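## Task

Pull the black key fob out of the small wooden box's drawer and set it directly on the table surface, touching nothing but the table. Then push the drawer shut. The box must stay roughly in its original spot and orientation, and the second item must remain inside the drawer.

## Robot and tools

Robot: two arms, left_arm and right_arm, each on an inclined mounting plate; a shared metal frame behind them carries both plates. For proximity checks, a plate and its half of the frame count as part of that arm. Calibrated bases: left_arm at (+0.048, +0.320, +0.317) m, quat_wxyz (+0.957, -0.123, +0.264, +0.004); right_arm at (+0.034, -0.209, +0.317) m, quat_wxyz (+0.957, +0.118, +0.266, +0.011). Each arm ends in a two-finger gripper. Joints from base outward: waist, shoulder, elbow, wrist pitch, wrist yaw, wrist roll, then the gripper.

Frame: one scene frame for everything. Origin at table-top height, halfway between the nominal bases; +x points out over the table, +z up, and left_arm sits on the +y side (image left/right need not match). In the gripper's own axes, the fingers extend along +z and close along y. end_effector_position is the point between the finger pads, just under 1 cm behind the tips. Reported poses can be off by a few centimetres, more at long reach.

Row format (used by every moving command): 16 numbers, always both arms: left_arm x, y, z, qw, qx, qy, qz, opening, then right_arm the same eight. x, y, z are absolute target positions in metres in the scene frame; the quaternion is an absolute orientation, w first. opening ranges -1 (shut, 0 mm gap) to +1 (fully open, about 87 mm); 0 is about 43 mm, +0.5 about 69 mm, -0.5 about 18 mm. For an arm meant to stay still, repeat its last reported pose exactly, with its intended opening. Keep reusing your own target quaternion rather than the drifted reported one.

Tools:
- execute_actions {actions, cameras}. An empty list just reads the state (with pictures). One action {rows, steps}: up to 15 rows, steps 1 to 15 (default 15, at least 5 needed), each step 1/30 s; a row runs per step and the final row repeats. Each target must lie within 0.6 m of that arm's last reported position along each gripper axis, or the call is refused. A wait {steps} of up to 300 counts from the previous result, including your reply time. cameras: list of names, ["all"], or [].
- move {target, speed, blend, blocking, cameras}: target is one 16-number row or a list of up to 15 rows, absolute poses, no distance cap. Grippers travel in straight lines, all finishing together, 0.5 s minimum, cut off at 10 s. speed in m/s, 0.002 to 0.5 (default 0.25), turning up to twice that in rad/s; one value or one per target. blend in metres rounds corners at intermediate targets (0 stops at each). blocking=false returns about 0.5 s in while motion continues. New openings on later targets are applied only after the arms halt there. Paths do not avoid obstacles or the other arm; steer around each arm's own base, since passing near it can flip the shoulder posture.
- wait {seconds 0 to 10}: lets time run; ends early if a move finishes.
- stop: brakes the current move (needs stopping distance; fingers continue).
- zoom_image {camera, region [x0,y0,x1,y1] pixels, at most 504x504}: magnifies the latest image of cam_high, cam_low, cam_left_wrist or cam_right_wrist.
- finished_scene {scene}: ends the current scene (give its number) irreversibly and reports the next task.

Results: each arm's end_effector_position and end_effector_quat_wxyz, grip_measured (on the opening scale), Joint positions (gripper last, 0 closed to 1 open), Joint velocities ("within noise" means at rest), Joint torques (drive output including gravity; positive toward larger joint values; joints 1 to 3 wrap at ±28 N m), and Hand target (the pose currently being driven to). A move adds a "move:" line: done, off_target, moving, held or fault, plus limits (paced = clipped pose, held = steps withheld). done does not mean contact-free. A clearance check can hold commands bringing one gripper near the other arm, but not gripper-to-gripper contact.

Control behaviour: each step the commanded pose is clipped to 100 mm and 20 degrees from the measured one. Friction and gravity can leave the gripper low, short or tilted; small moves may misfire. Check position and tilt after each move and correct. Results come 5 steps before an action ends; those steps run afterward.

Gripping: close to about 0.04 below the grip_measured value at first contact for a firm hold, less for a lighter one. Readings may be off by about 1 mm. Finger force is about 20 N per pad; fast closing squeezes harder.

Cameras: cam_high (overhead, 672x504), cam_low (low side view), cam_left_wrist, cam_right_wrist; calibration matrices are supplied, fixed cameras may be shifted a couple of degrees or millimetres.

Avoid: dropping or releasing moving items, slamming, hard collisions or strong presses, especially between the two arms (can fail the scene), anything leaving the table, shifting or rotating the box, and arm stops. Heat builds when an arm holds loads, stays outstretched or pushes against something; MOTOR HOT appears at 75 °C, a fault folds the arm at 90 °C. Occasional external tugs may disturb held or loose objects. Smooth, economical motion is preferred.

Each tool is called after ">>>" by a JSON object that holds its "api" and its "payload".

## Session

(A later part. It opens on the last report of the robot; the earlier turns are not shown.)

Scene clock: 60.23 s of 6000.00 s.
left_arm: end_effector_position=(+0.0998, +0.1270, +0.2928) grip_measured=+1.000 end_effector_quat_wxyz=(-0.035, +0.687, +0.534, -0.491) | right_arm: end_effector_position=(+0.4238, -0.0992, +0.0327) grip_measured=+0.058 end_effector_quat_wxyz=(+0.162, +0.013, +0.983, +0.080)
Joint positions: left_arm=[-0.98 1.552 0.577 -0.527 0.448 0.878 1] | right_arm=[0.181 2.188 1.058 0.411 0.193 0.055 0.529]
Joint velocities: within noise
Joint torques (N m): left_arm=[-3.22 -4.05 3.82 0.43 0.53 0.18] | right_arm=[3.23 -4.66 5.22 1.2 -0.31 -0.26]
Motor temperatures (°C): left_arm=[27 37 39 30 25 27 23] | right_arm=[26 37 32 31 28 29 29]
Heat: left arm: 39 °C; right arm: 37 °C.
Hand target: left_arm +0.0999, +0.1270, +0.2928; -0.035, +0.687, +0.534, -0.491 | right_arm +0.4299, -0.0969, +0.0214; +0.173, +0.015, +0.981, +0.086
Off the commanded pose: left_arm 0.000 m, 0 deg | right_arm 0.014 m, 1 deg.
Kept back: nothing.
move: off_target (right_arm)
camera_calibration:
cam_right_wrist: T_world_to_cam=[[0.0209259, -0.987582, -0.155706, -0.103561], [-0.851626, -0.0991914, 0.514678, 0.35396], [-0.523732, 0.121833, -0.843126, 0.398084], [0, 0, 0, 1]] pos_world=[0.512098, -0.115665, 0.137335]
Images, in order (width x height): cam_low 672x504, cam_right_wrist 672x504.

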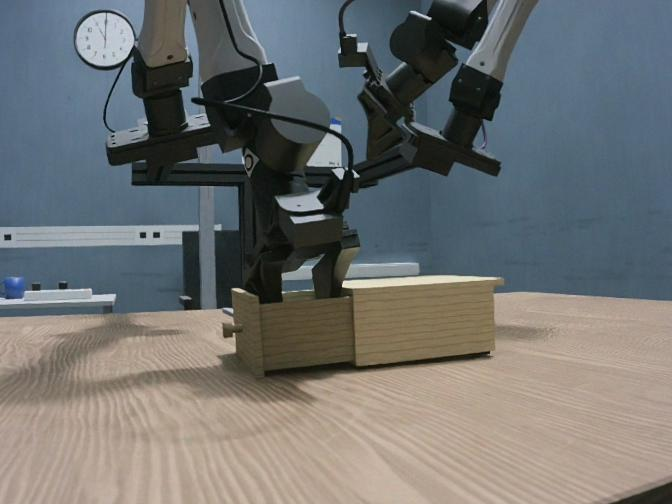

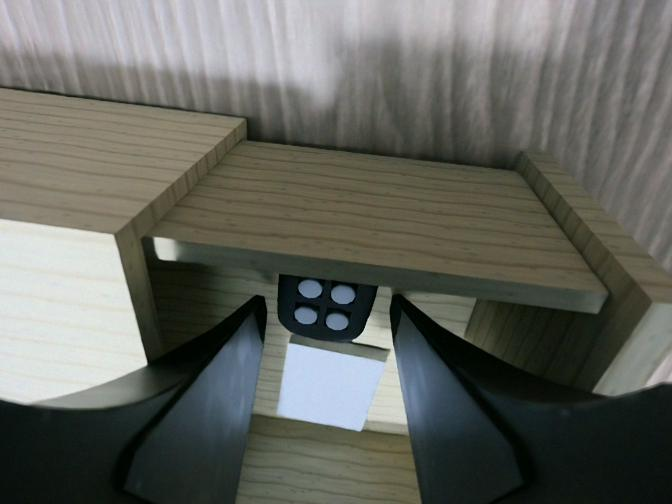

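>>> {"api": "move", "payload": {"target": [0.0998,0.127,0.2928,-0.035,0.687,0.534,-0.491,1,0.4305,-0.0975,0.0285,0.173,0.0151,0.9811,0.0859,-0.08], "speed": 0.03, "cameras": ["cam_right_wrist"]}}

Scene clock: 62.50 s of 6000.00 s.
left_arm: end_effector_position=(+0.0998, +0.1270, +0.2928) grip_measured=+1.000 end_effector_quat_wxyz=(-0.035, +0.687, +0.534, -0.491) | right_arm: end_effector_position=(+0.4268, -0.0975, +0.0298) grip_measured=-0.080 end_effector_quat_wxyz=(+0.167, +0.013, +0.983, +0.081)
Joint positions: left_arm=[-0.98 1.552 0.577 -0.527 0.448 0.878 1] | right_arm=[0.181 2.202 1.069 0.424 0.191 0.054 0.46]
Joint velocities: within noise
Joint torques (N m): left_arm=[-3.22 -4.16 3.79 0.45 0.53 0.19] | right_arm=[3.73 -7.87 2.86 0.92 -0.24 -0.21]
Motor temperatures (°C): left_arm=[27 37 39 30 25 27 23] | right_arm=[26 36 32 32 28 29 29]
Heat: left arm: 39 °C; right arm: 36 °C.
Hand target: left_arm +0.0999, +0.1270, +0.2928; -0.035, +0.687, +0.534, -0.491 | right_arm +0.4306, -0.0976, +0.0286; +0.173, +0.015, +0.981, +0.086
Off the commanded pose: left_arm 0.000 m, 0 deg | right_arm 0.004 m, 1 deg.
Kept back: nothing.
move: done
camera_calibration:
cam_right_wrist: T_world_to_cam=[[0.0207904, -0.987144, -0.158474, -0.102175], [-0.856422, -0.0993696, 0.506623, 0.360444], [-0.515857, 0.125188, -0.847478, 0.394048], [0, 0, 0, 1]] pos_world=[0.514089, -0.114374, 0.135145]
Images, in order (width x height): cam_right_wrist 672x504.

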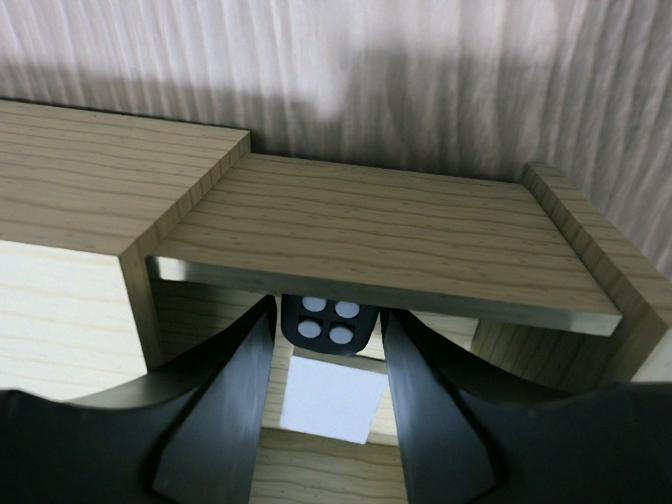

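>>> {"api": "zoom_image", "payload": {"camera": "cam_right_wrist", "region": [220, 230, 460, 410]}}

>>> {"api": "move", "payload": {"target": [0.0998,0.127,0.2928,-0.035,0.687,0.534,-0.491,1,0.4305,-0.0975,0.0185,0.173,0.0151,0.9811,0.0859,-0.08], "speed": 0.02, "cameras": ["cam_right_wrist"]}}

Scaled by 2.100 from the camera's 672x504 image, which has a finer 960x720 frame.

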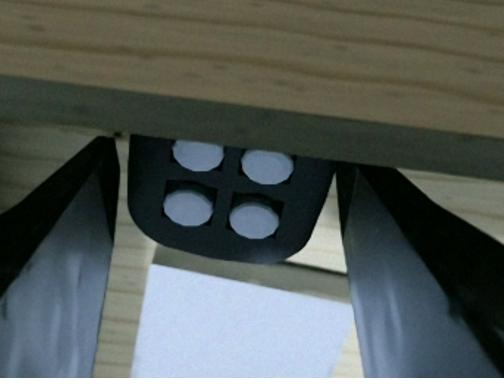

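Scene clock: 63.47 s of 6000.00 s.
left_arm: end_effector_position=(+0.0998, +0.1270, +0.2928) grip_measured=+1.000 end_effector_quat_wxyz=(-0.035, +0.687, +0.534, -0.491) | right_arm: end_effector_position=(+0.4266, -0.0973, +0.0293) grip_measured=-0.080 end_effector_quat_wxyz=(+0.167, +0.013, +0.983, +0.081)
Joint positions: left_arm=[-0.98 1.552 0.577 -0.527 0.448 0.878 1] | right_arm=[0.181 2.204 1.07 0.425 0.19 0.054 0.46]
Joint velocities: within noise
Joint torques (N m): left_arm=[-3.19 -4.07 3.85 0.43 0.54 0.19] | right_arm=[3.02 -5.41 4.59 1.12 -0.27 -0.24]
Motor temperatures (°C): left_arm=[27 37 39 30 25 27 23] | right_arm=[26 36 32 32 28 29 29]
Heat: left arm: 39 °C; right arm: 36 °C.
Hand target: left_arm +0.0999, +0.1270, +0.2928; -0.035, +0.687, +0.534, -0.491 | right_arm +0.4299, -0.0977, +0.0190; +0.173, +0.015, +0.981, +0.086
Off the commanded pose: left_arm 0.000 m, 0 deg | right_arm 0.011 m, 1 deg.
Kept back: nothing.
move: off_target (right_arm)
camera_calibration:
cam_right_wrist: T_world_to_cam=[[0.0216997, -0.987114, -0.158543, -0.102453], [-0.856204, -0.100224, 0.506823, 0.360369], [-0.516181, 0.124747, -0.847346, 0.393603], [0, 0, 0, 1]] pos_world=[0.513943, -0.114116, 0.134631]
Images, in order (width x height): cam_right_wrist 672x504.

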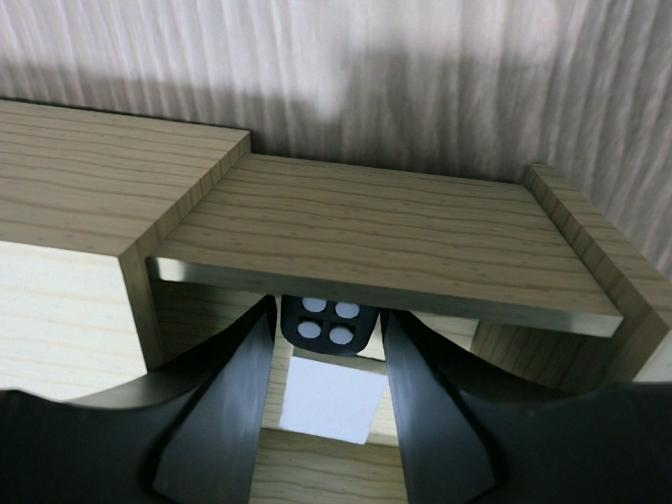

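>>> {"api": "move", "payload": {"target": [[0.0998,0.127,0.2928,-0.035,0.687,0.534,-0.491,1,0.4305,-0.0975,0.035,0.173,0.0151,0.9811,0.0859,-0.08],[0.0998,0.127,0.2928,-0.035,0.687,0.534,-0.491,1,0.4305,-0.0965,0.035,0.1766,0.0579,0.9795,0.0783,-0.02]], "speed": 0.04, "cameras": ["cam_right_wrist"]}}

>>> {"api": "zoom_image", "payload": {"camera": "cam_right_wrist", "region": [200, 220, 480, 430]}}

Scene clock: 68.87 s of 6000.00 s.
left_arm: end_effector_position=(+0.0998, +0.1270, +0.2928) grip_measured=+1.000 end_effector_quat_wxyz=(-0.035, +0.687, +0.534, -0.491) | right_arm: end_effector_position=(+0.4268, -0.0999, +0.0296) grip_measured=-0.021 end_effector_quat_wxyz=(+0.170, +0.047, +0.982, +0.073)
Joint positions: left_arm=[-0.98 1.552 0.577 -0.527 0.448 0.878 1] | right_arm=[0.181 2.202 1.057 0.447 0.219 0.115 0.49]
Joint velocities: within noise
Joint torques (N m): left_arm=[-3.23 -4.14 3.77 0.44 0.54 0.2] | right_arm=[4.94 -9.47 1.8 0.88 -0.08 0.12]
Motor temperatures (°C): left_arm=[27 37 39 30 25 27 23] | right_arm=[26 37 32 32 28 29 29]
Heat: left arm: 39 °C; right arm: 37 °C.
Hand target: left_arm +0.0999, +0.1270, +0.2928; -0.035, +0.687, +0.534, -0.491 | right_arm +0.4305, -0.0965, +0.0349; +0.176, +0.058, +0.979, +0.078
Off the commanded pose: left_arm 0.000 m, 0 deg | right_arm 0.007 m, 2 deg.
Kept back: nothing.
move: done
camera_calibration:
cam_right_wrist: T_world_to_cam=[[-0.0475194, -0.986929, -0.153993, -0.0755606], [-0.862087, -0.0373477, 0.505382, 0.368951], [-0.504527, 0.156771, -0.849044, 0.392638], [0, 0, 0, 1]] pos_world=[0.512574, -0.122348, 0.13527]
Images, in order (width x height): cam_right_wrist 672x504.

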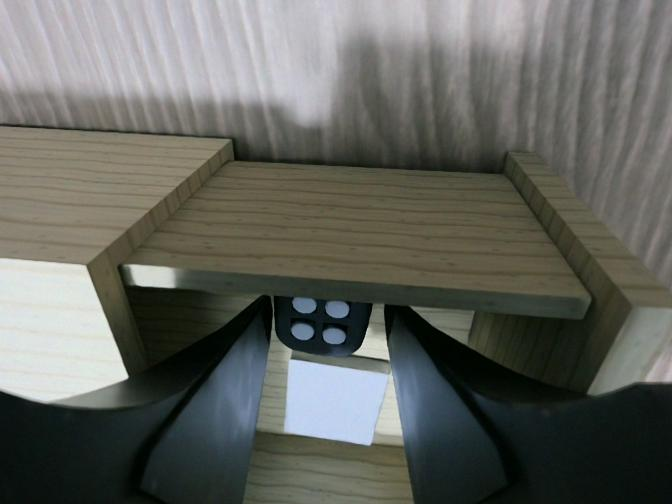

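Scaled by 1.800 from the camera's 672x504 image, which has a finer 960x720 frame.

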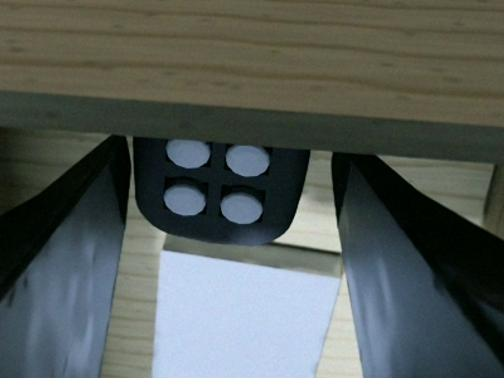

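>>> {"api": "move", "payload": {"target": [[0.0998,0.127,0.2928,-0.035,0.687,0.534,-0.491,1,0.4305,-0.0965,0.045,0.1766,0.0579,0.9795,0.0783,-0.02],[0.0998,0.127,0.2928,-0.035,0.687,0.534,-0.491,1,0.4305,-0.092,0.039,0.1766,0.0579,0.9795,0.0783,-0.02]], "speed": 0.04, "cameras": ["cam_right_wrist"]}}

>>> {"api": "zoom_image", "payload": {"camera": "cam_right_wrist", "region": [200, 220, 480, 430]}}

Scene clock: 70.30 s of 6000.00 s.
left_arm: end_effector_position=(+0.0998, +0.1270, +0.2928) grip_measured=+1.000 end_effector_quat_wxyz=(-0.035, +0.687, +0.534, -0.491) | right_arm: end_effector_position=(+0.4225, -0.0988, +0.0314) grip_measured=-0.020 end_effector_quat_wxyz=(+0.167, +0.055, +0.982, +0.073)
Joint positions: left_arm=[-0.98 1.552 0.577 -0.527 0.448 0.878 1] | right_arm=[0.186 2.194 1.042 0.447 0.224 0.135 0.49]
Joint velocities: within noise
Joint torques (N m): left_arm=[-3.21 -4.08 3.75 0.43 0.55 0.19] | right_arm=[6 -9.4 2.8 0.75 -0.04 -0.01]
Motor temperatures (°C): left_arm=[27 37 39 30 25 27 23] | right_arm=[26 37 32 32 28 29 29]
Heat: left arm: 39 °C; right arm: 37 °C.
Hand target: left_arm +0.0999, +0.1270, +0.2928; -0.035, +0.687, +0.534, -0.491 | right_arm +0.4302, -0.0920, +0.0389; +0.176, +0.058, +0.979, +0.078
Off the commanded pose: left_arm 0.000 m, 0 deg | right_arm 0.013 m, 1 deg.
Kept back: nothing.
move: off_target (right_arm)
camera_calibration:
cam_right_wrist: T_world_to_cam=[[-0.063166, -0.985606, -0.156812, -0.067539], [-0.858297, -0.0265279, 0.512468, 0.363579], [-0.509251, 0.166962, -0.844267, 0.394588], [0, 0, 0, 1]] pos_world=[0.508737, -0.122803, 0.136224]
Images, in order (width x height): cam_right_wrist 672x504.

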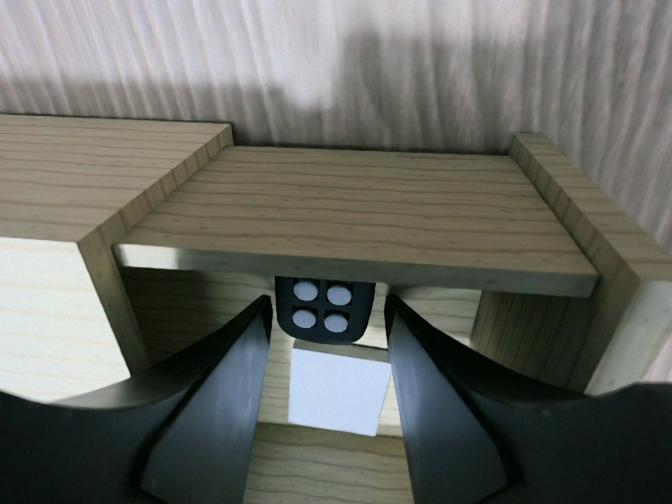

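Scaled by 1.800 from the camera's 672x504 image, which has a finer 960x720 frame.

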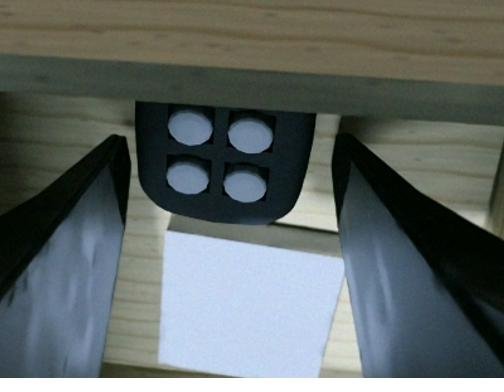

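>>> {"api": "move", "payload": {"target": [[0.0998,0.127,0.2928,-0.035,0.687,0.534,-0.491,1,0.4305,-0.099,0.062,0.1766,0.0579,0.9795,0.0783,-0.02],[0.0998,0.127,0.2928,-0.035,0.687,0.534,-0.491,1,0.4305,-0.0985,0.055,0.17545,0.04674,0.9766,0.11547,-0.03]], "speed": 0.05, "cameras": ["cam_right_wrist"]}}

>>> {"api": "zoom_image", "payload": {"camera": "cam_right_wrist", "region": [200, 220, 480, 430]}}

Scene clock: 73.90 s of 6000.00 s.
left_arm: end_effector_position=(+0.0998, +0.1270, +0.2928) grip_measured=+1.000 end_effector_quat_wxyz=(-0.035, +0.687, +0.534, -0.491) | right_arm: end_effector_position=(+0.4220, -0.0932, +0.0486) grip_measured=-0.030 end_effector_quat_wxyz=(+0.163, +0.045, +0.979, +0.113)
Joint positions: left_arm=[-0.98 1.552 0.577 -0.527 0.448 0.878 1] | right_arm=[0.177 2.129 1.008 0.416 0.134 0.125 0.485]
Joint velocities: within noise
Joint torques (N m): left_arm=[-3.25 -4.12 3.78 0.44 0.55 0.18] | right_arm=[2.97 -9.99 1.88 0.83 -0.2 -0.29]
Motor temperatures (°C): left_arm=[27 38 39 30 25 27 23] | right_arm=[26 37 32 32 28 29 29]
Heat: left arm: 39 °C; right arm: 37 °C.
Hand target: left_arm +0.0999, +0.1270, +0.2928; -0.035, +0.687, +0.534, -0.491 | right_arm +0.4303, -0.0984, +0.0548; +0.175, +0.047, +0.977, +0.115
Off the commanded pose: left_arm 0.000 m, 0 deg | right_arm 0.012 m, 1 deg.
Kept back: nothing.
move: off_target (right_arm); target 2's new opening was sent with right_arm's hand 0.012 m and 1 deg from that target
camera_calibration:
cam_right_wrist: T_world_to_cam=[[-0.0314907, -0.972251, -0.231812, -0.0678828], [-0.856055, -0.0934802, 0.508361, 0.347574], [-0.515924, 0.214452, -0.829357, 0.414472], [0, 0, 0, 1]] pos_world=[0.509241, -0.122392, 0.151316]
Images, in order (width x height): cam_right_wrist 672x504.

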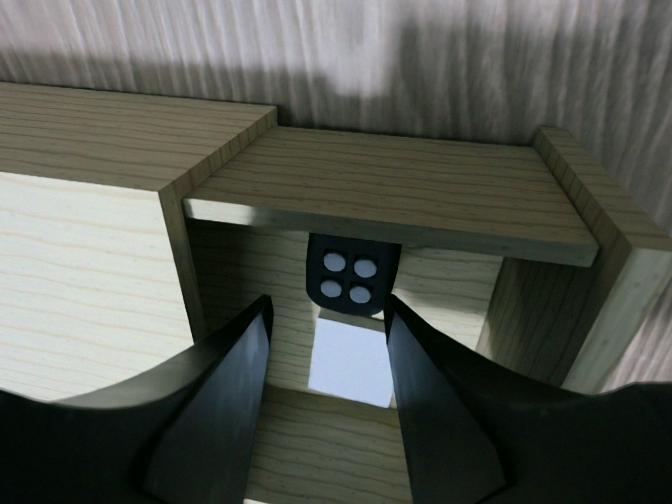

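Scaled by 1.800 from the camera's 672x504 image, which has a finer 960x720 frame.

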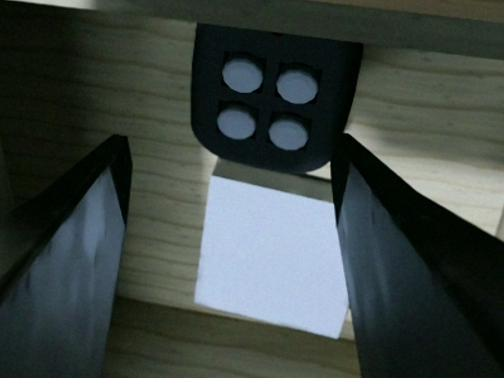

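>>> {"api": "move", "payload": {"target": [[0.0998,0.127,0.2928,-0.035,0.687,0.534,-0.491,1,0.4305,-0.103,0.050,0.17545,0.04674,0.9766,0.11547,-0.03],[0.0998,0.127,0.2928,-0.035,0.687,0.534,-0.491,1,0.4305,-0.102,0.030,0.17545,0.04674,0.9766,0.11547,-0.03]], "speed": 0.03, "cameras": ["cam_right_wrist"]}}

>>> {"api": "zoom_image", "payload": {"camera": "cam_right_wrist", "region": [200, 220, 480, 430]}}

Scene clock: 75.37 s of 6000.00 s.
left_arm: end_effector_position=(+0.0998, +0.1270, +0.2928) grip_measured=+1.000 end_effector_quat_wxyz=(-0.035, +0.687, +0.534, -0.491) | right_arm: end_effector_position=(+0.4277, -0.0967, +0.0371) grip_measured=-0.030 end_effector_quat_wxyz=(+0.171, +0.047, +0.977, +0.119)
Joint positions: left_arm=[-0.98 1.552 0.577 -0.527 0.448 0.878 1] | right_arm=[0.153 2.17 1.032 0.453 0.106 0.11 0.485]
Joint velocities: within noise
Joint torques (N m): left_arm=[-3.19 -4.1 3.79 0.44 0.55 0.19] | right_arm=[2.52 -6.64 3.47 1 -0.17 -0.33]
Motor temperatures (°C): left_arm=[27 38 39 29 25 27 23] | right_arm=[26 37 32 32 28 29 29]
Heat: left arm: 39 °C; right arm: 37 °C.
Hand target: left_arm +0.0999, +0.1270, +0.2928; -0.035, +0.687, +0.534, -0.491 | right_arm +0.4304, -0.1021, +0.0303; +0.175, +0.047, +0.977, +0.115
Off the commanded pose: left_arm 0.000 m, 0 deg | right_arm 0.009 m, 1 deg.
Kept back: nothing.
move: done
camera_calibration:
cam_right_wrist: T_world_to_cam=[[-0.0305431, -0.969477, -0.243274, -0.0734144], [-0.864635, -0.0964825, 0.493049, 0.361833], [-0.501471, 0.225403, -0.835297, 0.403755], [0, 0, 0, 1]] pos_world=[0.513083, -0.127271, 0.140994]
Images, in order (width x height): cam_right_wrist 672x504.

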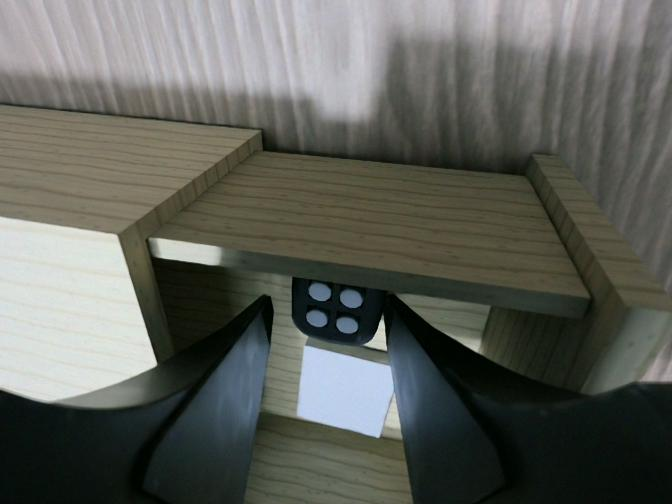

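Scaled by 1.800 from the camera's 672x504 image, which has a finer 960x720 frame.

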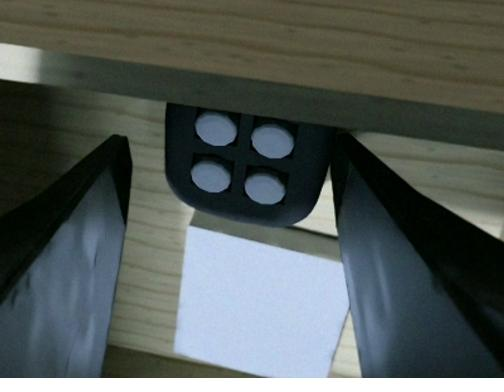

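>>> {"api": "move", "payload": {"target": [0.0998,0.127,0.2928,-0.035,0.687,0.534,-0.491,1,0.4295,-0.1035,0.0215,0.17545,0.04674,0.9766,0.11547,-0.03], "speed": 0.02, "cameras": ["cam_right_wrist"]}}

>>> {"api": "zoom_image", "payload": {"camera": "cam_right_wrist", "region": [200, 220, 480, 430]}}

Scene clock: 76.47 s of 6000.00 s.
left_arm: end_effector_position=(+0.0998, +0.1270, +0.2928) grip_measured=+1.000 end_effector_quat_wxyz=(-0.035, +0.687, +0.534, -0.491) | right_arm: end_effector_position=(+0.4278, -0.0968, +0.0318) grip_measured=-0.030 end_effector_quat_wxyz=(+0.172, +0.047, +0.976, +0.121)
Joint positions: left_arm=[-0.98 1.552 0.577 -0.527 0.448 0.878 1] | right_arm=[0.146 2.19 1.04 0.467 0.097 0.107 0.485]
Joint velocities: within noise
Joint torques (N m): left_arm=[-3.21 -4.1 3.81 0.43 0.55 0.2] | right_arm=[2.14 -5.87 3.66 1.05 -0.18 -0.32]
Motor temperatures (°C): left_arm=[27 38 39 29 25 27 23] | right_arm=[26 37 32 32 28 29 29]
Heat: left arm: 39 °C; right arm: 37 °C.
Hand target: left_arm +0.0999, +0.1270, +0.2928; -0.035, +0.687, +0.534, -0.491 | right_arm +0.4292, -0.1036, +0.0220; +0.175, +0.047, +0.977, +0.115
Off the commanded pose: left_arm 0.000 m, 0 deg | right_arm 0.012 m, 1 deg.
Kept back: nothing.
move: off_target (right_arm)
camera_calibration:
cam_right_wrist: T_world_to_cam=[[-0.0303939, -0.968466, -0.247286, -0.0746996], [-0.865656, -0.0981823, 0.490918, 0.364934], [-0.499716, 0.228985, -0.835374, 0.398975], [0, 0, 0, 1]] pos_world=[0.513011, -0.127873, 0.135669]
Images, in order (width x height): cam_right_wrist 672x504.

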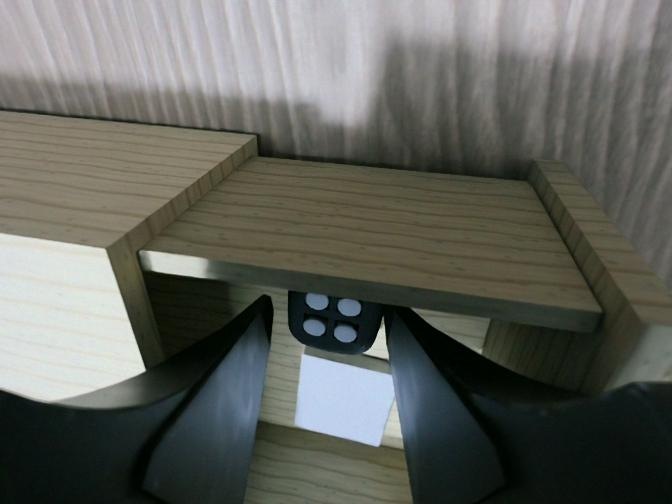

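Scaled by 1.800 from the camera's 672x504 image, which has a finer 960x720 frame.

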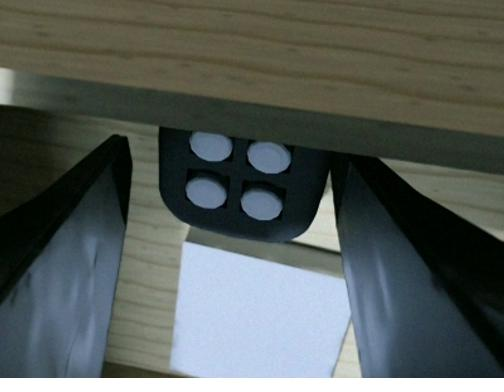

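>>> {"api": "move", "payload": {"target": [0.0998,0.127,0.2928,-0.035,0.687,0.534,-0.491,1,0.4295,-0.1035,0.014,0.17545,0.04674,0.9766,0.11547,-0.03], "speed": 0.02, "cameras": ["cam_right_wrist","cam_low"]}}

>>> {"api": "zoom_image", "payload": {"camera": "cam_right_wrist", "region": [200, 220, 480, 430]}}

Scene clock: 77.40 s of 6000.00 s.
left_arm: end_effector_position=(+0.0998, +0.1270, +0.2928) grip_measured=+1.000 end_effector_quat_wxyz=(-0.035, +0.687, +0.534, -0.491) | right_arm: end_effector_position=(+0.4277, -0.0966, +0.0306) grip_measured=-0.030 end_effector_quat_wxyz=(+0.172, +0.046, +0.977, +0.121)
Joint positions: left_arm=[-0.98 1.552 0.577 -0.527 0.448 0.878 1] | right_arm=[0.146 2.195 1.043 0.469 0.097 0.104 0.485]
Joint velocities: within noise
Joint torques (N m): left_arm=[-3.19 -4.03 3.81 0.44 0.54 0.18] | right_arm=[1.63 -4.1 4.72 1.13 -0.21 -0.38]
Motor temperatures (°C): left_arm=[27 38 39 29 25 27 23] | right_arm=[26 37 32 32 28 29 29]
Heat: left arm: 39 °C; right arm: 37 °C.
Hand target: left_arm +0.0999, +0.1270, +0.2928; -0.035, +0.687, +0.534, -0.491 | right_arm +0.4287, -0.1039, +0.0151; +0.175, +0.047, +0.977, +0.115
Off the commanded pose: left_arm 0.000 m, 0 deg | right_arm 0.018 m, 1 deg.
Kept back: nothing.
move: off_target (right_arm)
camera_calibration:
cam_right_wrist: T_world_to_cam=[[-0.0275336, -0.968808, -0.246278, -0.0760543], [-0.86571, -0.10007, 0.490441, 0.365295], [-0.499789, 0.226709, -0.835951, 0.397737], [0, 0, 0, 1]] pos_world=[0.51293, -0.127297, 0.134602]
Images, in order (width x height): cam_low 672x504, cam_right_wrist 672x504.

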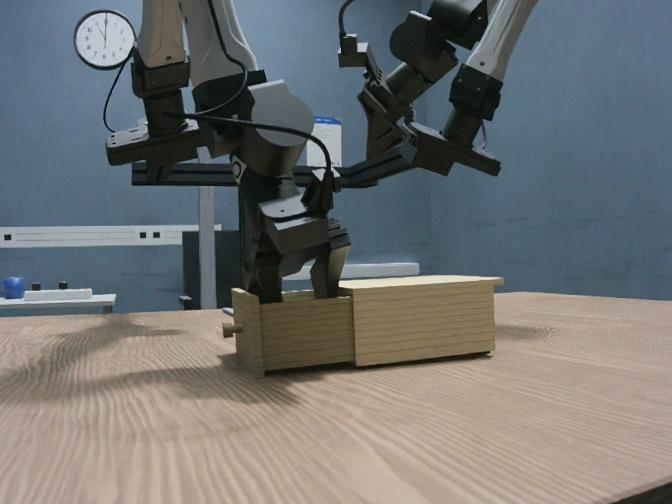

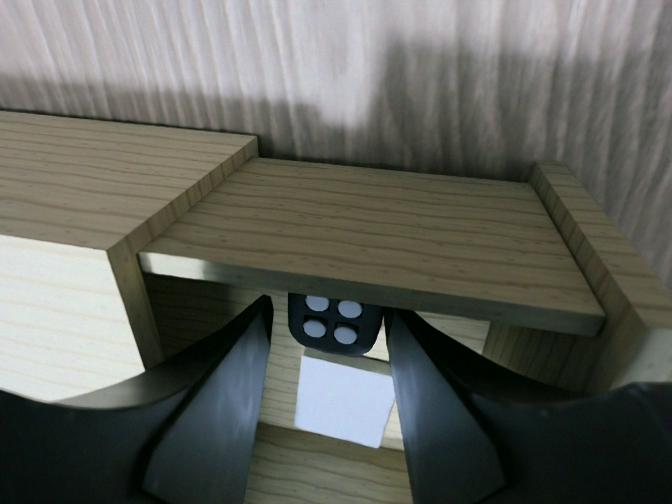

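Scaled by 1.800 from the camera's 672x504 image, which has a finer 960x720 frame.

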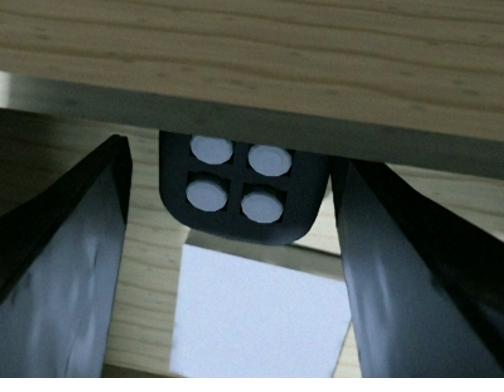

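>>> {"api": "zoom_image", "payload": {"camera": "cam_low", "region": [200, 180, 400, 330]}}

Scaled by 2.520 from the camera's 672x504 image, which has a finer 960x720 frame.

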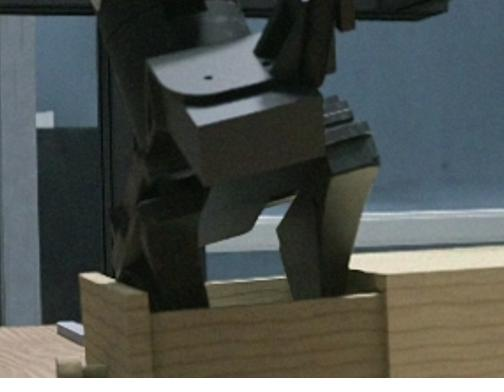

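>>> {"api": "move", "payload": {"target": [[0.0998,0.127,0.2928,-0.035,0.687,0.534,-0.491,1,0.4305,-0.1,0.062,0.17545,0.04674,0.9766,0.11547,-0.03],[0.0998,0.127,0.2928,-0.035,0.687,0.534,-0.491,1,0.4305,-0.099,0.045,0.17455,0.03333,0.98334,0.0384,-0.04]], "speed": 0.05, "cameras": ["cam_right_wrist","cam_low"]}}

>>> {"api": "zoom_image", "payload": {"camera": "cam_right_wrist", "region": [200, 220, 480, 430]}}

>>> {"api": "zoom_image", "payload": {"camera": "cam_low", "region": [200, 180, 400, 330]}}

Scene clock: 82.13 s of 6000.00 s.
left_arm: end_effector_position=(+0.0998, +0.1270, +0.2928) grip_measured=+1.000 end_effector_quat_wxyz=(-0.035, +0.687, +0.534, -0.491) | right_arm: end_effector_position=(+0.4335, -0.1048, +0.0488) grip_measured=-0.040 end_effector_quat_wxyz=(+0.180, +0.041, +0.982, +0.040)
Joint positions: left_arm=[-0.98 1.552 0.577 -0.527 0.448 0.878 1] | right_arm=[0.215 2.14 1.042 0.409 0.307 0.108 0.48]
Joint velocities: within noise
Joint torques (N m): left_arm=[-3.21 -4.07 3.79 0.41 0.55 0.19] | right_arm=[5.65 -6.67 4 0.76 0.09 -0.18]
Motor temperatures (°C): left_arm=[27 37 39 29 25 27 23] | right_arm=[26 37 31 32 28 29 29]
Heat: left arm: 39 °C; right arm: 37 °C.
Hand target: left_arm +0.0999, +0.1270, +0.2928; -0.035, +0.687, +0.534, -0.491 | right_arm +0.4304, -0.0991, +0.0451; +0.175, +0.033, +0.983, +0.038
Off the commanded pose: left_arm 0.000 m, 0 deg | right_arm 0.008 m, 1 deg.
Kept back: nothing.
move: done
camera_calibration:
cam_right_wrist: T_world_to_cam=[[-0.0454026, -0.995077, -0.0880985, -0.082025], [-0.870207, -0.00391309, 0.49267, 0.372489], [-0.490589, 0.0990325, -0.865745, 0.401806], [0, 0, 0, 1]] pos_world=[0.51754, -0.119955, 0.157122]
Images, in order (width x height): cam_low 672x504, cam_right_wrist 672x504.

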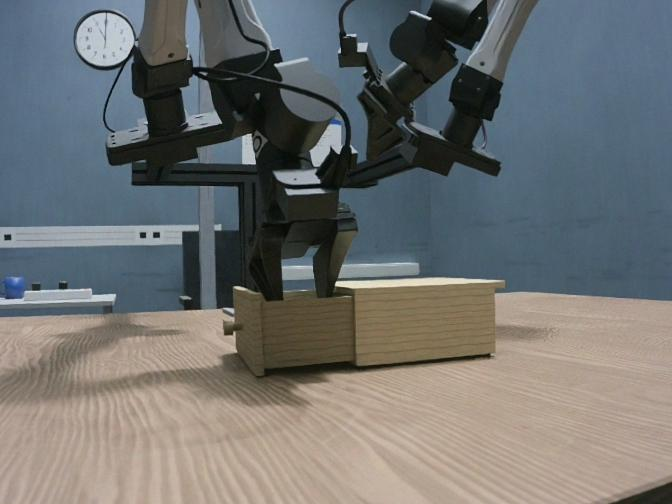

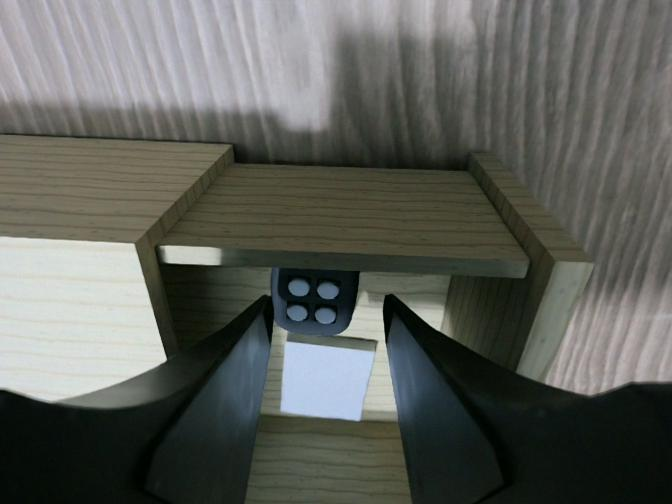

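Scaled by 1.800 from the camera's 672x504 image, which has a finer 960x720 frame.

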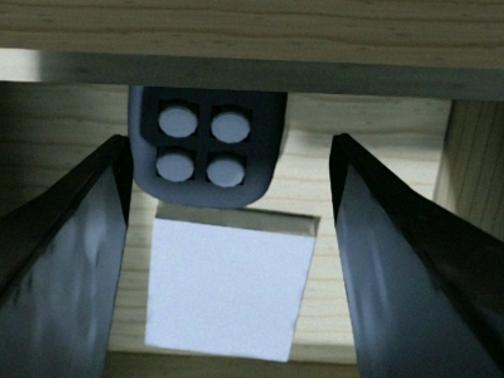

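Scaled by 2.520 from the camera's 672x504 image, which has a finer 960x720 frame.

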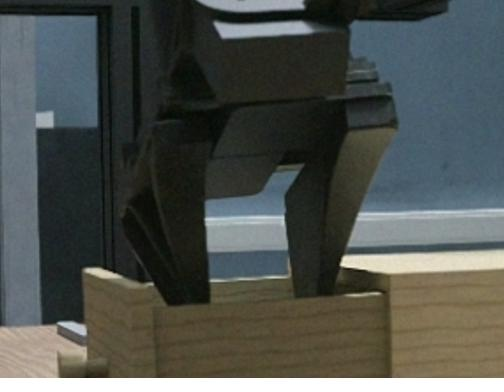

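>>> {"api": "move", "payload": {"target": [0.0998,0.127,0.2928,-0.035,0.687,0.534,-0.491,1,0.427,-0.0905,0.043,0.17455,0.03333,0.98334,0.0384,-0.04], "speed": 0.05, "cameras": ["cam_right_wrist","cam_low"]}}

>>> {"api": "zoom_image", "payload": {"camera": "cam_right_wrist", "region": [200, 220, 480, 430]}}

>>> {"api": "zoom_image", "payload": {"camera": "cam_low", "region": [200, 180, 400, 330]}}

Scene clock: 83.17 s of 6000.00 s.
left_arm: end_effector_position=(+0.0998, +0.1270, +0.2928) grip_measured=+1.000 end_effector_quat_wxyz=(-0.035, +0.687, +0.534, -0.491) | right_arm: end_effector_position=(+0.4270, -0.0976, +0.0461) grip_measured=-0.040 end_effector_quat_wxyz=(+0.174, +0.033, +0.983, +0.038)
Joint positions: left_arm=[-0.98 1.552 0.577 -0.527 0.448 0.878 1] | right_arm=[0.234 2.156 1.042 0.409 0.323 0.11 0.48]
Joint velocities: within noise
Joint torques (N m): left_arm=[-3.18 -4.07 3.84 0.44 0.54 0.18] | right_arm=[5.85 -6.67 4.12 0.85 0.09 -0.02]
Motor temperatures (°C): left_arm=[27 37 39 29 25 27 23] | right_arm=[26 37 31 32 28 29 29]
Heat: left arm: 39 °C; right arm: 37 °C.
Hand target: left_arm +0.0999, +0.1270, +0.2928; -0.035, +0.687, +0.534, -0.491 | right_arm +0.4268, -0.0905, +0.0432; +0.175, +0.033, +0.983, +0.039
Off the commanded pose: left_arm 0.000 m, 0 deg | right_arm 0.008 m, 0 deg.
Kept back: nothing.
move: done
camera_calibration:
cam_right_wrist: T_world_to_cam=[[-0.0319212, -0.99621, -0.0809088, -0.0816437], [-0.864723, -0.0130691, 0.502079, 0.364478], [-0.501233, 0.0859907, -0.861029, 0.398612], [0, 0, 0, 1]] pos_world=[0.512365, -0.110848, 0.153614]
Images, in order (width x height): cam_low 672x504, cam_right_wrist 672x504.

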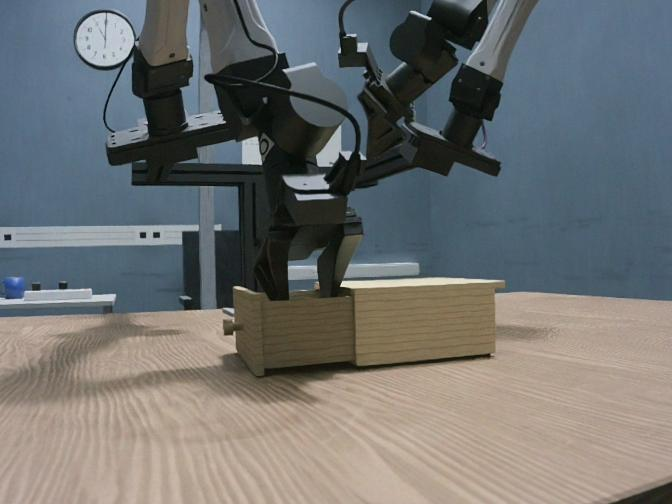

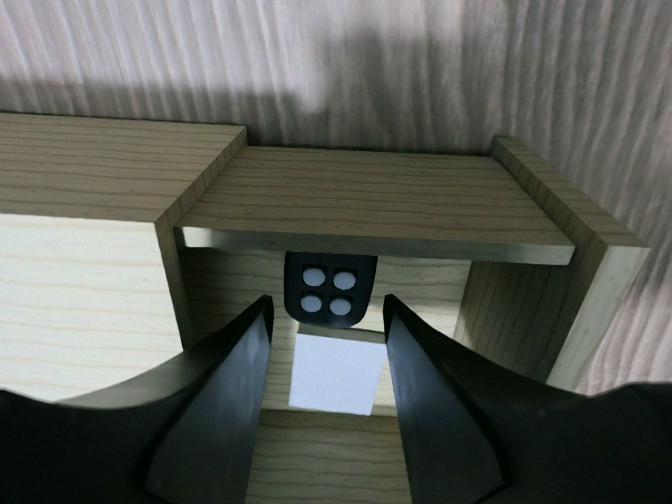

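Scaled by 1.800 from the camera's 672x504 image, which has a finer 960x720 frame.

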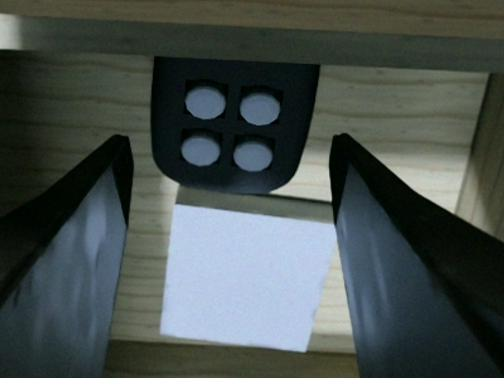

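Scaled by 2.520 from the camera's 672x504 image, which has a finer 960x720 frame.

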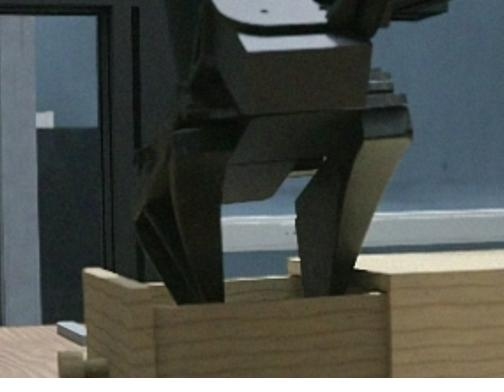

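>>> {"api": "move", "payload": {"target": [[0.0998,0.127,0.2928,-0.035,0.687,0.534,-0.491,1,0.427,-0.0892,0.036,0.17455,0.03333,0.98334,0.0384,-0.07],[0.0998,0.127,0.2928,-0.035,0.687,0.534,-0.491,1,0.427,-0.0892,0.023,0.17455,0.03333,0.98334,0.0384,-0.07]], "speed": 0.03, "cameras": ["cam_right_wrist","cam_low"]}}

>>> {"api": "zoom_image", "payload": {"camera": "cam_right_wrist", "region": [200, 220, 480, 430]}}

>>> {"api": "zoom_image", "payload": {"camera": "cam_low", "region": [200, 180, 400, 330]}}

Scene clock: 85.23 s of 6000.00 s.
left_arm: end_effector_position=(+0.0998, +0.1270, +0.2928) grip_measured=+1.000 end_effector_quat_wxyz=(-0.035, +0.687, +0.534, -0.491) | right_arm: end_effector_position=(+0.4254, -0.1041, +0.0300) grip_measured=-0.070 end_effector_quat_wxyz=(+0.169, +0.031, +0.985, +0.014)
Joint positions: left_arm=[-0.98 1.552 0.577 -0.527 0.448 0.878 1] | right_arm=[0.225 2.215 1.079 0.418 0.362 0.095 0.465]
Joint velocities: within noise
Joint torques (N m): left_arm=[-3.23 -4.08 3.85 0.44 0.54 0.2] | right_arm=[5.44 -5.7 4.01 1.06 -0.4 -0.01]
Motor temperatures (°C): left_arm=[27 37 39 29 25 27 23] | right_arm=[26 37 31 32 28 29 29]
Heat: left arm: 39 °C; right arm: 37 °C.
Hand target: left_arm +0.0999, +0.1270, +0.2928; -0.035, +0.687, +0.534, -0.491 | right_arm +0.4265, -0.0894, +0.0240; +0.174, +0.033, +0.983, +0.038
Off the commanded pose: left_arm 0.000 m, 0 deg | right_arm 0.017 m, 3 deg.
Kept back: nothing.
move: off_target (right_arm)
camera_calibration:
cam_right_wrist: T_world_to_cam=[[-0.0356112, -0.998826, -0.0328373, -0.0896561], [-0.858711, 0.0137742, 0.512274, 0.37103], [-0.511221, 0.0464405, -0.858194, 0.384531], [0, 0, 0, 1]] pos_world=[0.511995, -0.112519, 0.136989]
Images, in order (width x height): cam_low 672x504, cam_right_wrist 672x504.

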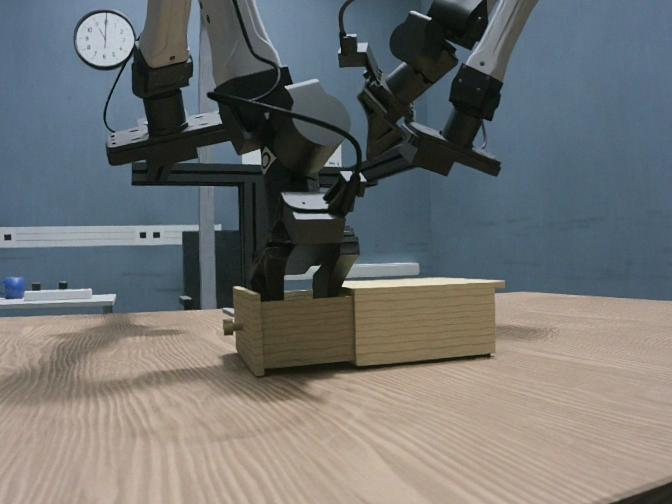

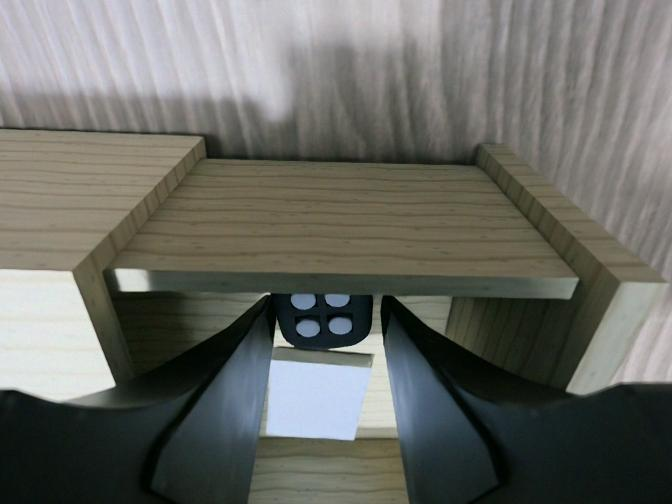

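Scaled by 1.800 from the camera's 672x504 image, which has a finer 960x720 frame.

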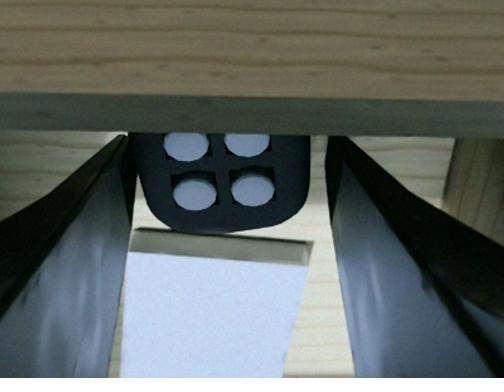

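Scaled by 2.520 from the camera's 672x504 image, which has a finer 960x720 frame.

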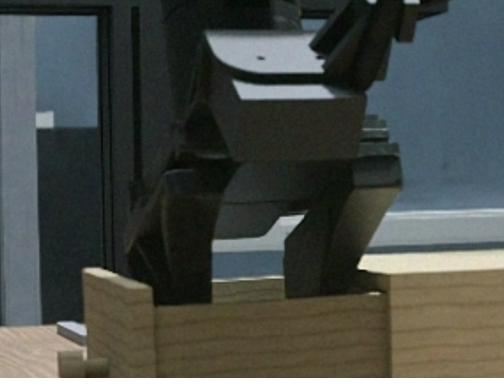

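>>> {"api": "move", "payload": {"target": [0.0998,0.127,0.2928,-0.035,0.687,0.534,-0.491,1,0.4285,-0.1045,0.018,0.17455,0.03333,0.98334,0.0384,-0.07], "speed": 0.03, "cameras": ["cam_right_wrist","cam_low"]}}

>>> {"api": "zoom_image", "payload": {"camera": "cam_right_wrist", "region": [200, 220, 480, 430]}}

>>> {"api": "zoom_image", "payload": {"camera": "cam_low", "region": [200, 180, 400, 330]}}

Scene clock: 86.37 s of 6000.00 s.
left_arm: end_effector_position=(+0.0998, +0.1270, +0.2928) grip_measured=+1.000 end_effector_quat_wxyz=(-0.035, +0.687, +0.534, -0.491) | right_arm: end_effector_position=(+0.4260, -0.1060, +0.0269) grip_measured=-0.070 end_effector_quat_wxyz=(+0.168, +0.030, +0.985, +0.028)
Joint positions: left_arm=[-0.98 1.552 0.577 -0.527 0.448 0.878 1] | right_arm=[0.205 2.218 1.079 0.425 0.319 0.085 0.465]
Joint velocities: within noise
Joint torques (N m): left_arm=[-3.23 -4.07 3.81 0.44 0.54 0.19] | right_arm=[3.18 -6 3.55 1.13 -0.27 -0.15]
Motor temperatures (°C): left_arm=[27 37 39 29 25 27 23] | right_arm=[26 37 31 32 28 29 29]
Heat: left arm: 39 °C; right arm: 37 °C.
Hand target: left_arm +0.0999, +0.1270, +0.2928; -0.035, +0.687, +0.534, -0.491 | right_arm +0.4283, -0.1047, +0.0185; +0.174, +0.033, +0.983, +0.038
Off the commanded pose: left_arm 0.000 m, 0 deg | right_arm 0.009 m, 1 deg.
Kept back: nothing.
move: done
camera_calibration:
cam_right_wrist: T_world_to_cam=[[-0.0288707, -0.997775, -0.0600899, -0.0935786], [-0.858197, -0.00608001, 0.513284, 0.370858], [-0.512508, 0.0663879, -0.856113, 0.384819], [0, 0, 0, 1]] pos_world=[0.512791, -0.116663, 0.13347]
Images, in order (width x height): cam_low 672x504, cam_right_wrist 672x504.

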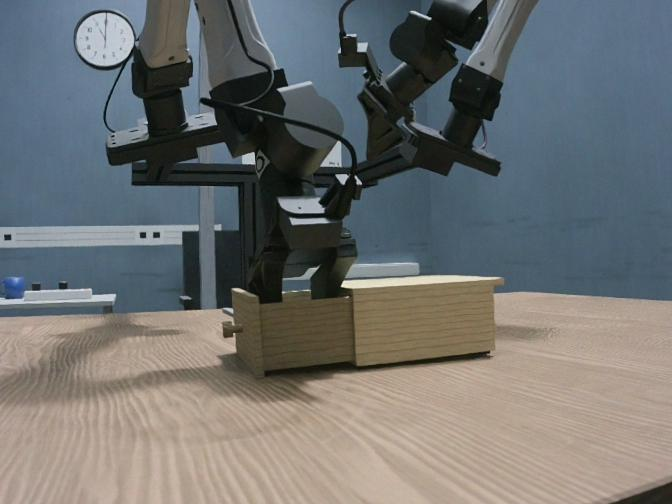

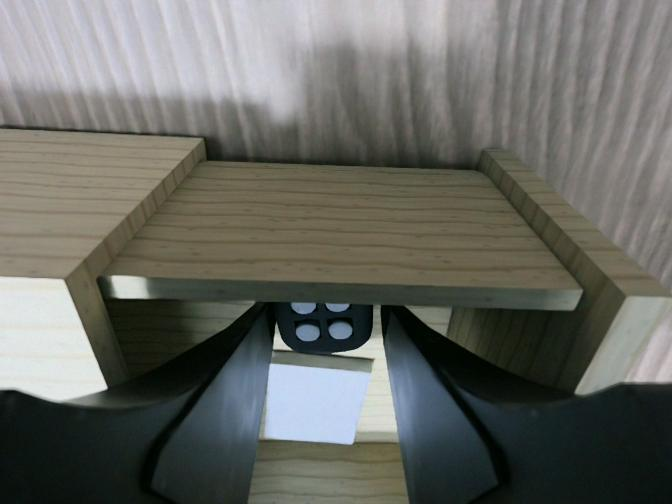

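Scaled by 1.800 from the camera's 672x504 image, which has a finer 960x720 frame.

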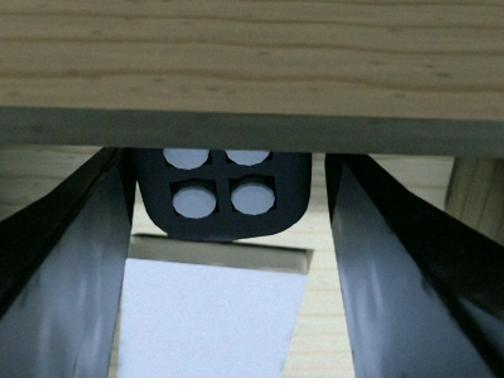

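Scaled by 2.520 from the camera's 672x504 image, which has a finer 960x720 frame.

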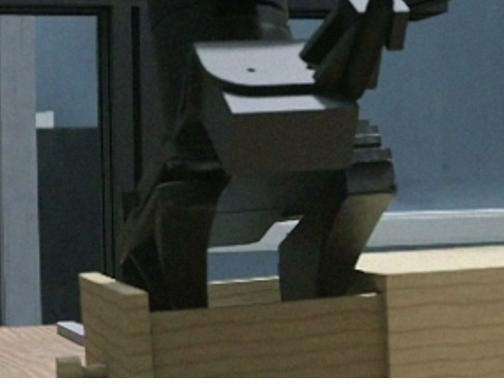

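>>> {"api": "move", "payload": {"target": [0.0998,0.127,0.2928,-0.035,0.687,0.534,-0.491,1,0.4285,-0.1045,0.019,0.17455,0.03333,0.98334,0.0384,-0.25], "speed": 0.03, "cameras": ["cam_right_wrist"]}}

>>> {"api": "zoom_image", "payload": {"camera": "cam_right_wrist", "region": [200, 220, 480, 430]}}

Scene clock: 87.30 s of 6000.00 s.
left_arm: end_effector_position=(+0.0998, +0.1270, +0.2928) grip_measured=+1.000 end_effector_quat_wxyz=(-0.035, +0.687, +0.534, -0.491) | right_arm: end_effector_position=(+0.4269, -0.1058, +0.0270) grip_measured=-0.168 end_effector_quat_wxyz=(+0.170, +0.030, +0.985, +0.029)
Joint positions: left_arm=[-0.98 1.552 0.577 -0.527 0.448 0.878 1] | right_arm=[0.205 2.218 1.079 0.429 0.318 0.084 0.416]
Joint velocities: within noise
Joint torques (N m): left_arm=[-3.17 -4.11 3.84 0.43 0.54 0.2] | right_arm=[3.25 -6.24 3.33 1.07 -0.31 -0.18]
Motor temperatures (°C): left_arm=[27 37 39 29 25 27 23] | right_arm=[26 37 31 32 28 29 29]
Heat: left arm: 39 °C; right arm: 37 °C.
Hand target: left_arm +0.0999, +0.1270, +0.2928; -0.035, +0.687, +0.534, -0.491 | right_arm +0.4284, -0.1046, +0.0194; +0.175, +0.033, +0.983, +0.038
Off the commanded pose: left_arm 0.000 m, 0 deg | right_arm 0.008 m, 1 deg.
Kept back: nothing.
move: done
camera_calibration:
cam_right_wrist: T_world_to_cam=[[-0.0289393, -0.997708, -0.0611654, -0.0933034], [-0.860034, -0.00633214, 0.510197, 0.372392], [-0.509415, 0.0673691, -0.85788, 0.384256], [0, 0, 0, 1]] pos_world=[0.513315, -0.116619, 0.133946]
Images, in order (width x height): cam_right_wrist 672x504.

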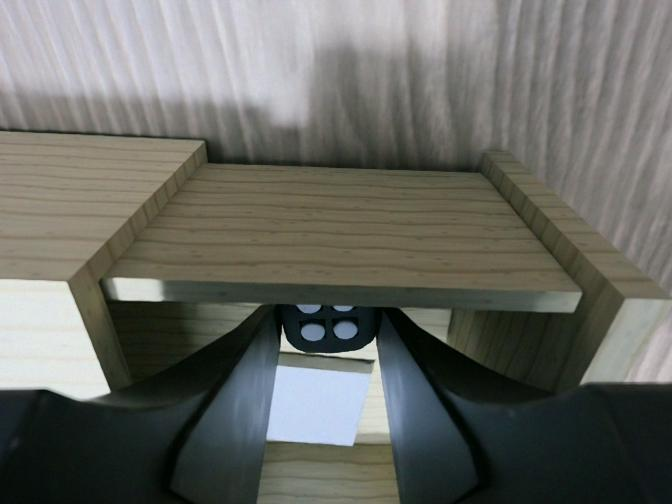

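Scaled by 1.800 from the camera's 672x504 image, which has a finer 960x720 frame.

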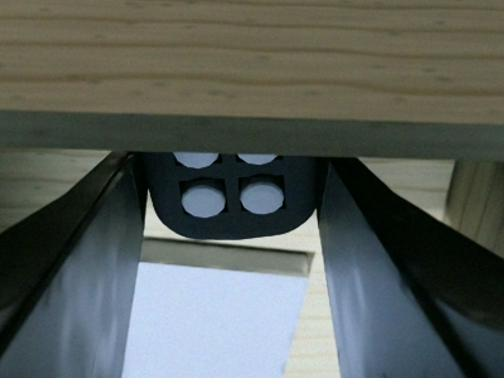

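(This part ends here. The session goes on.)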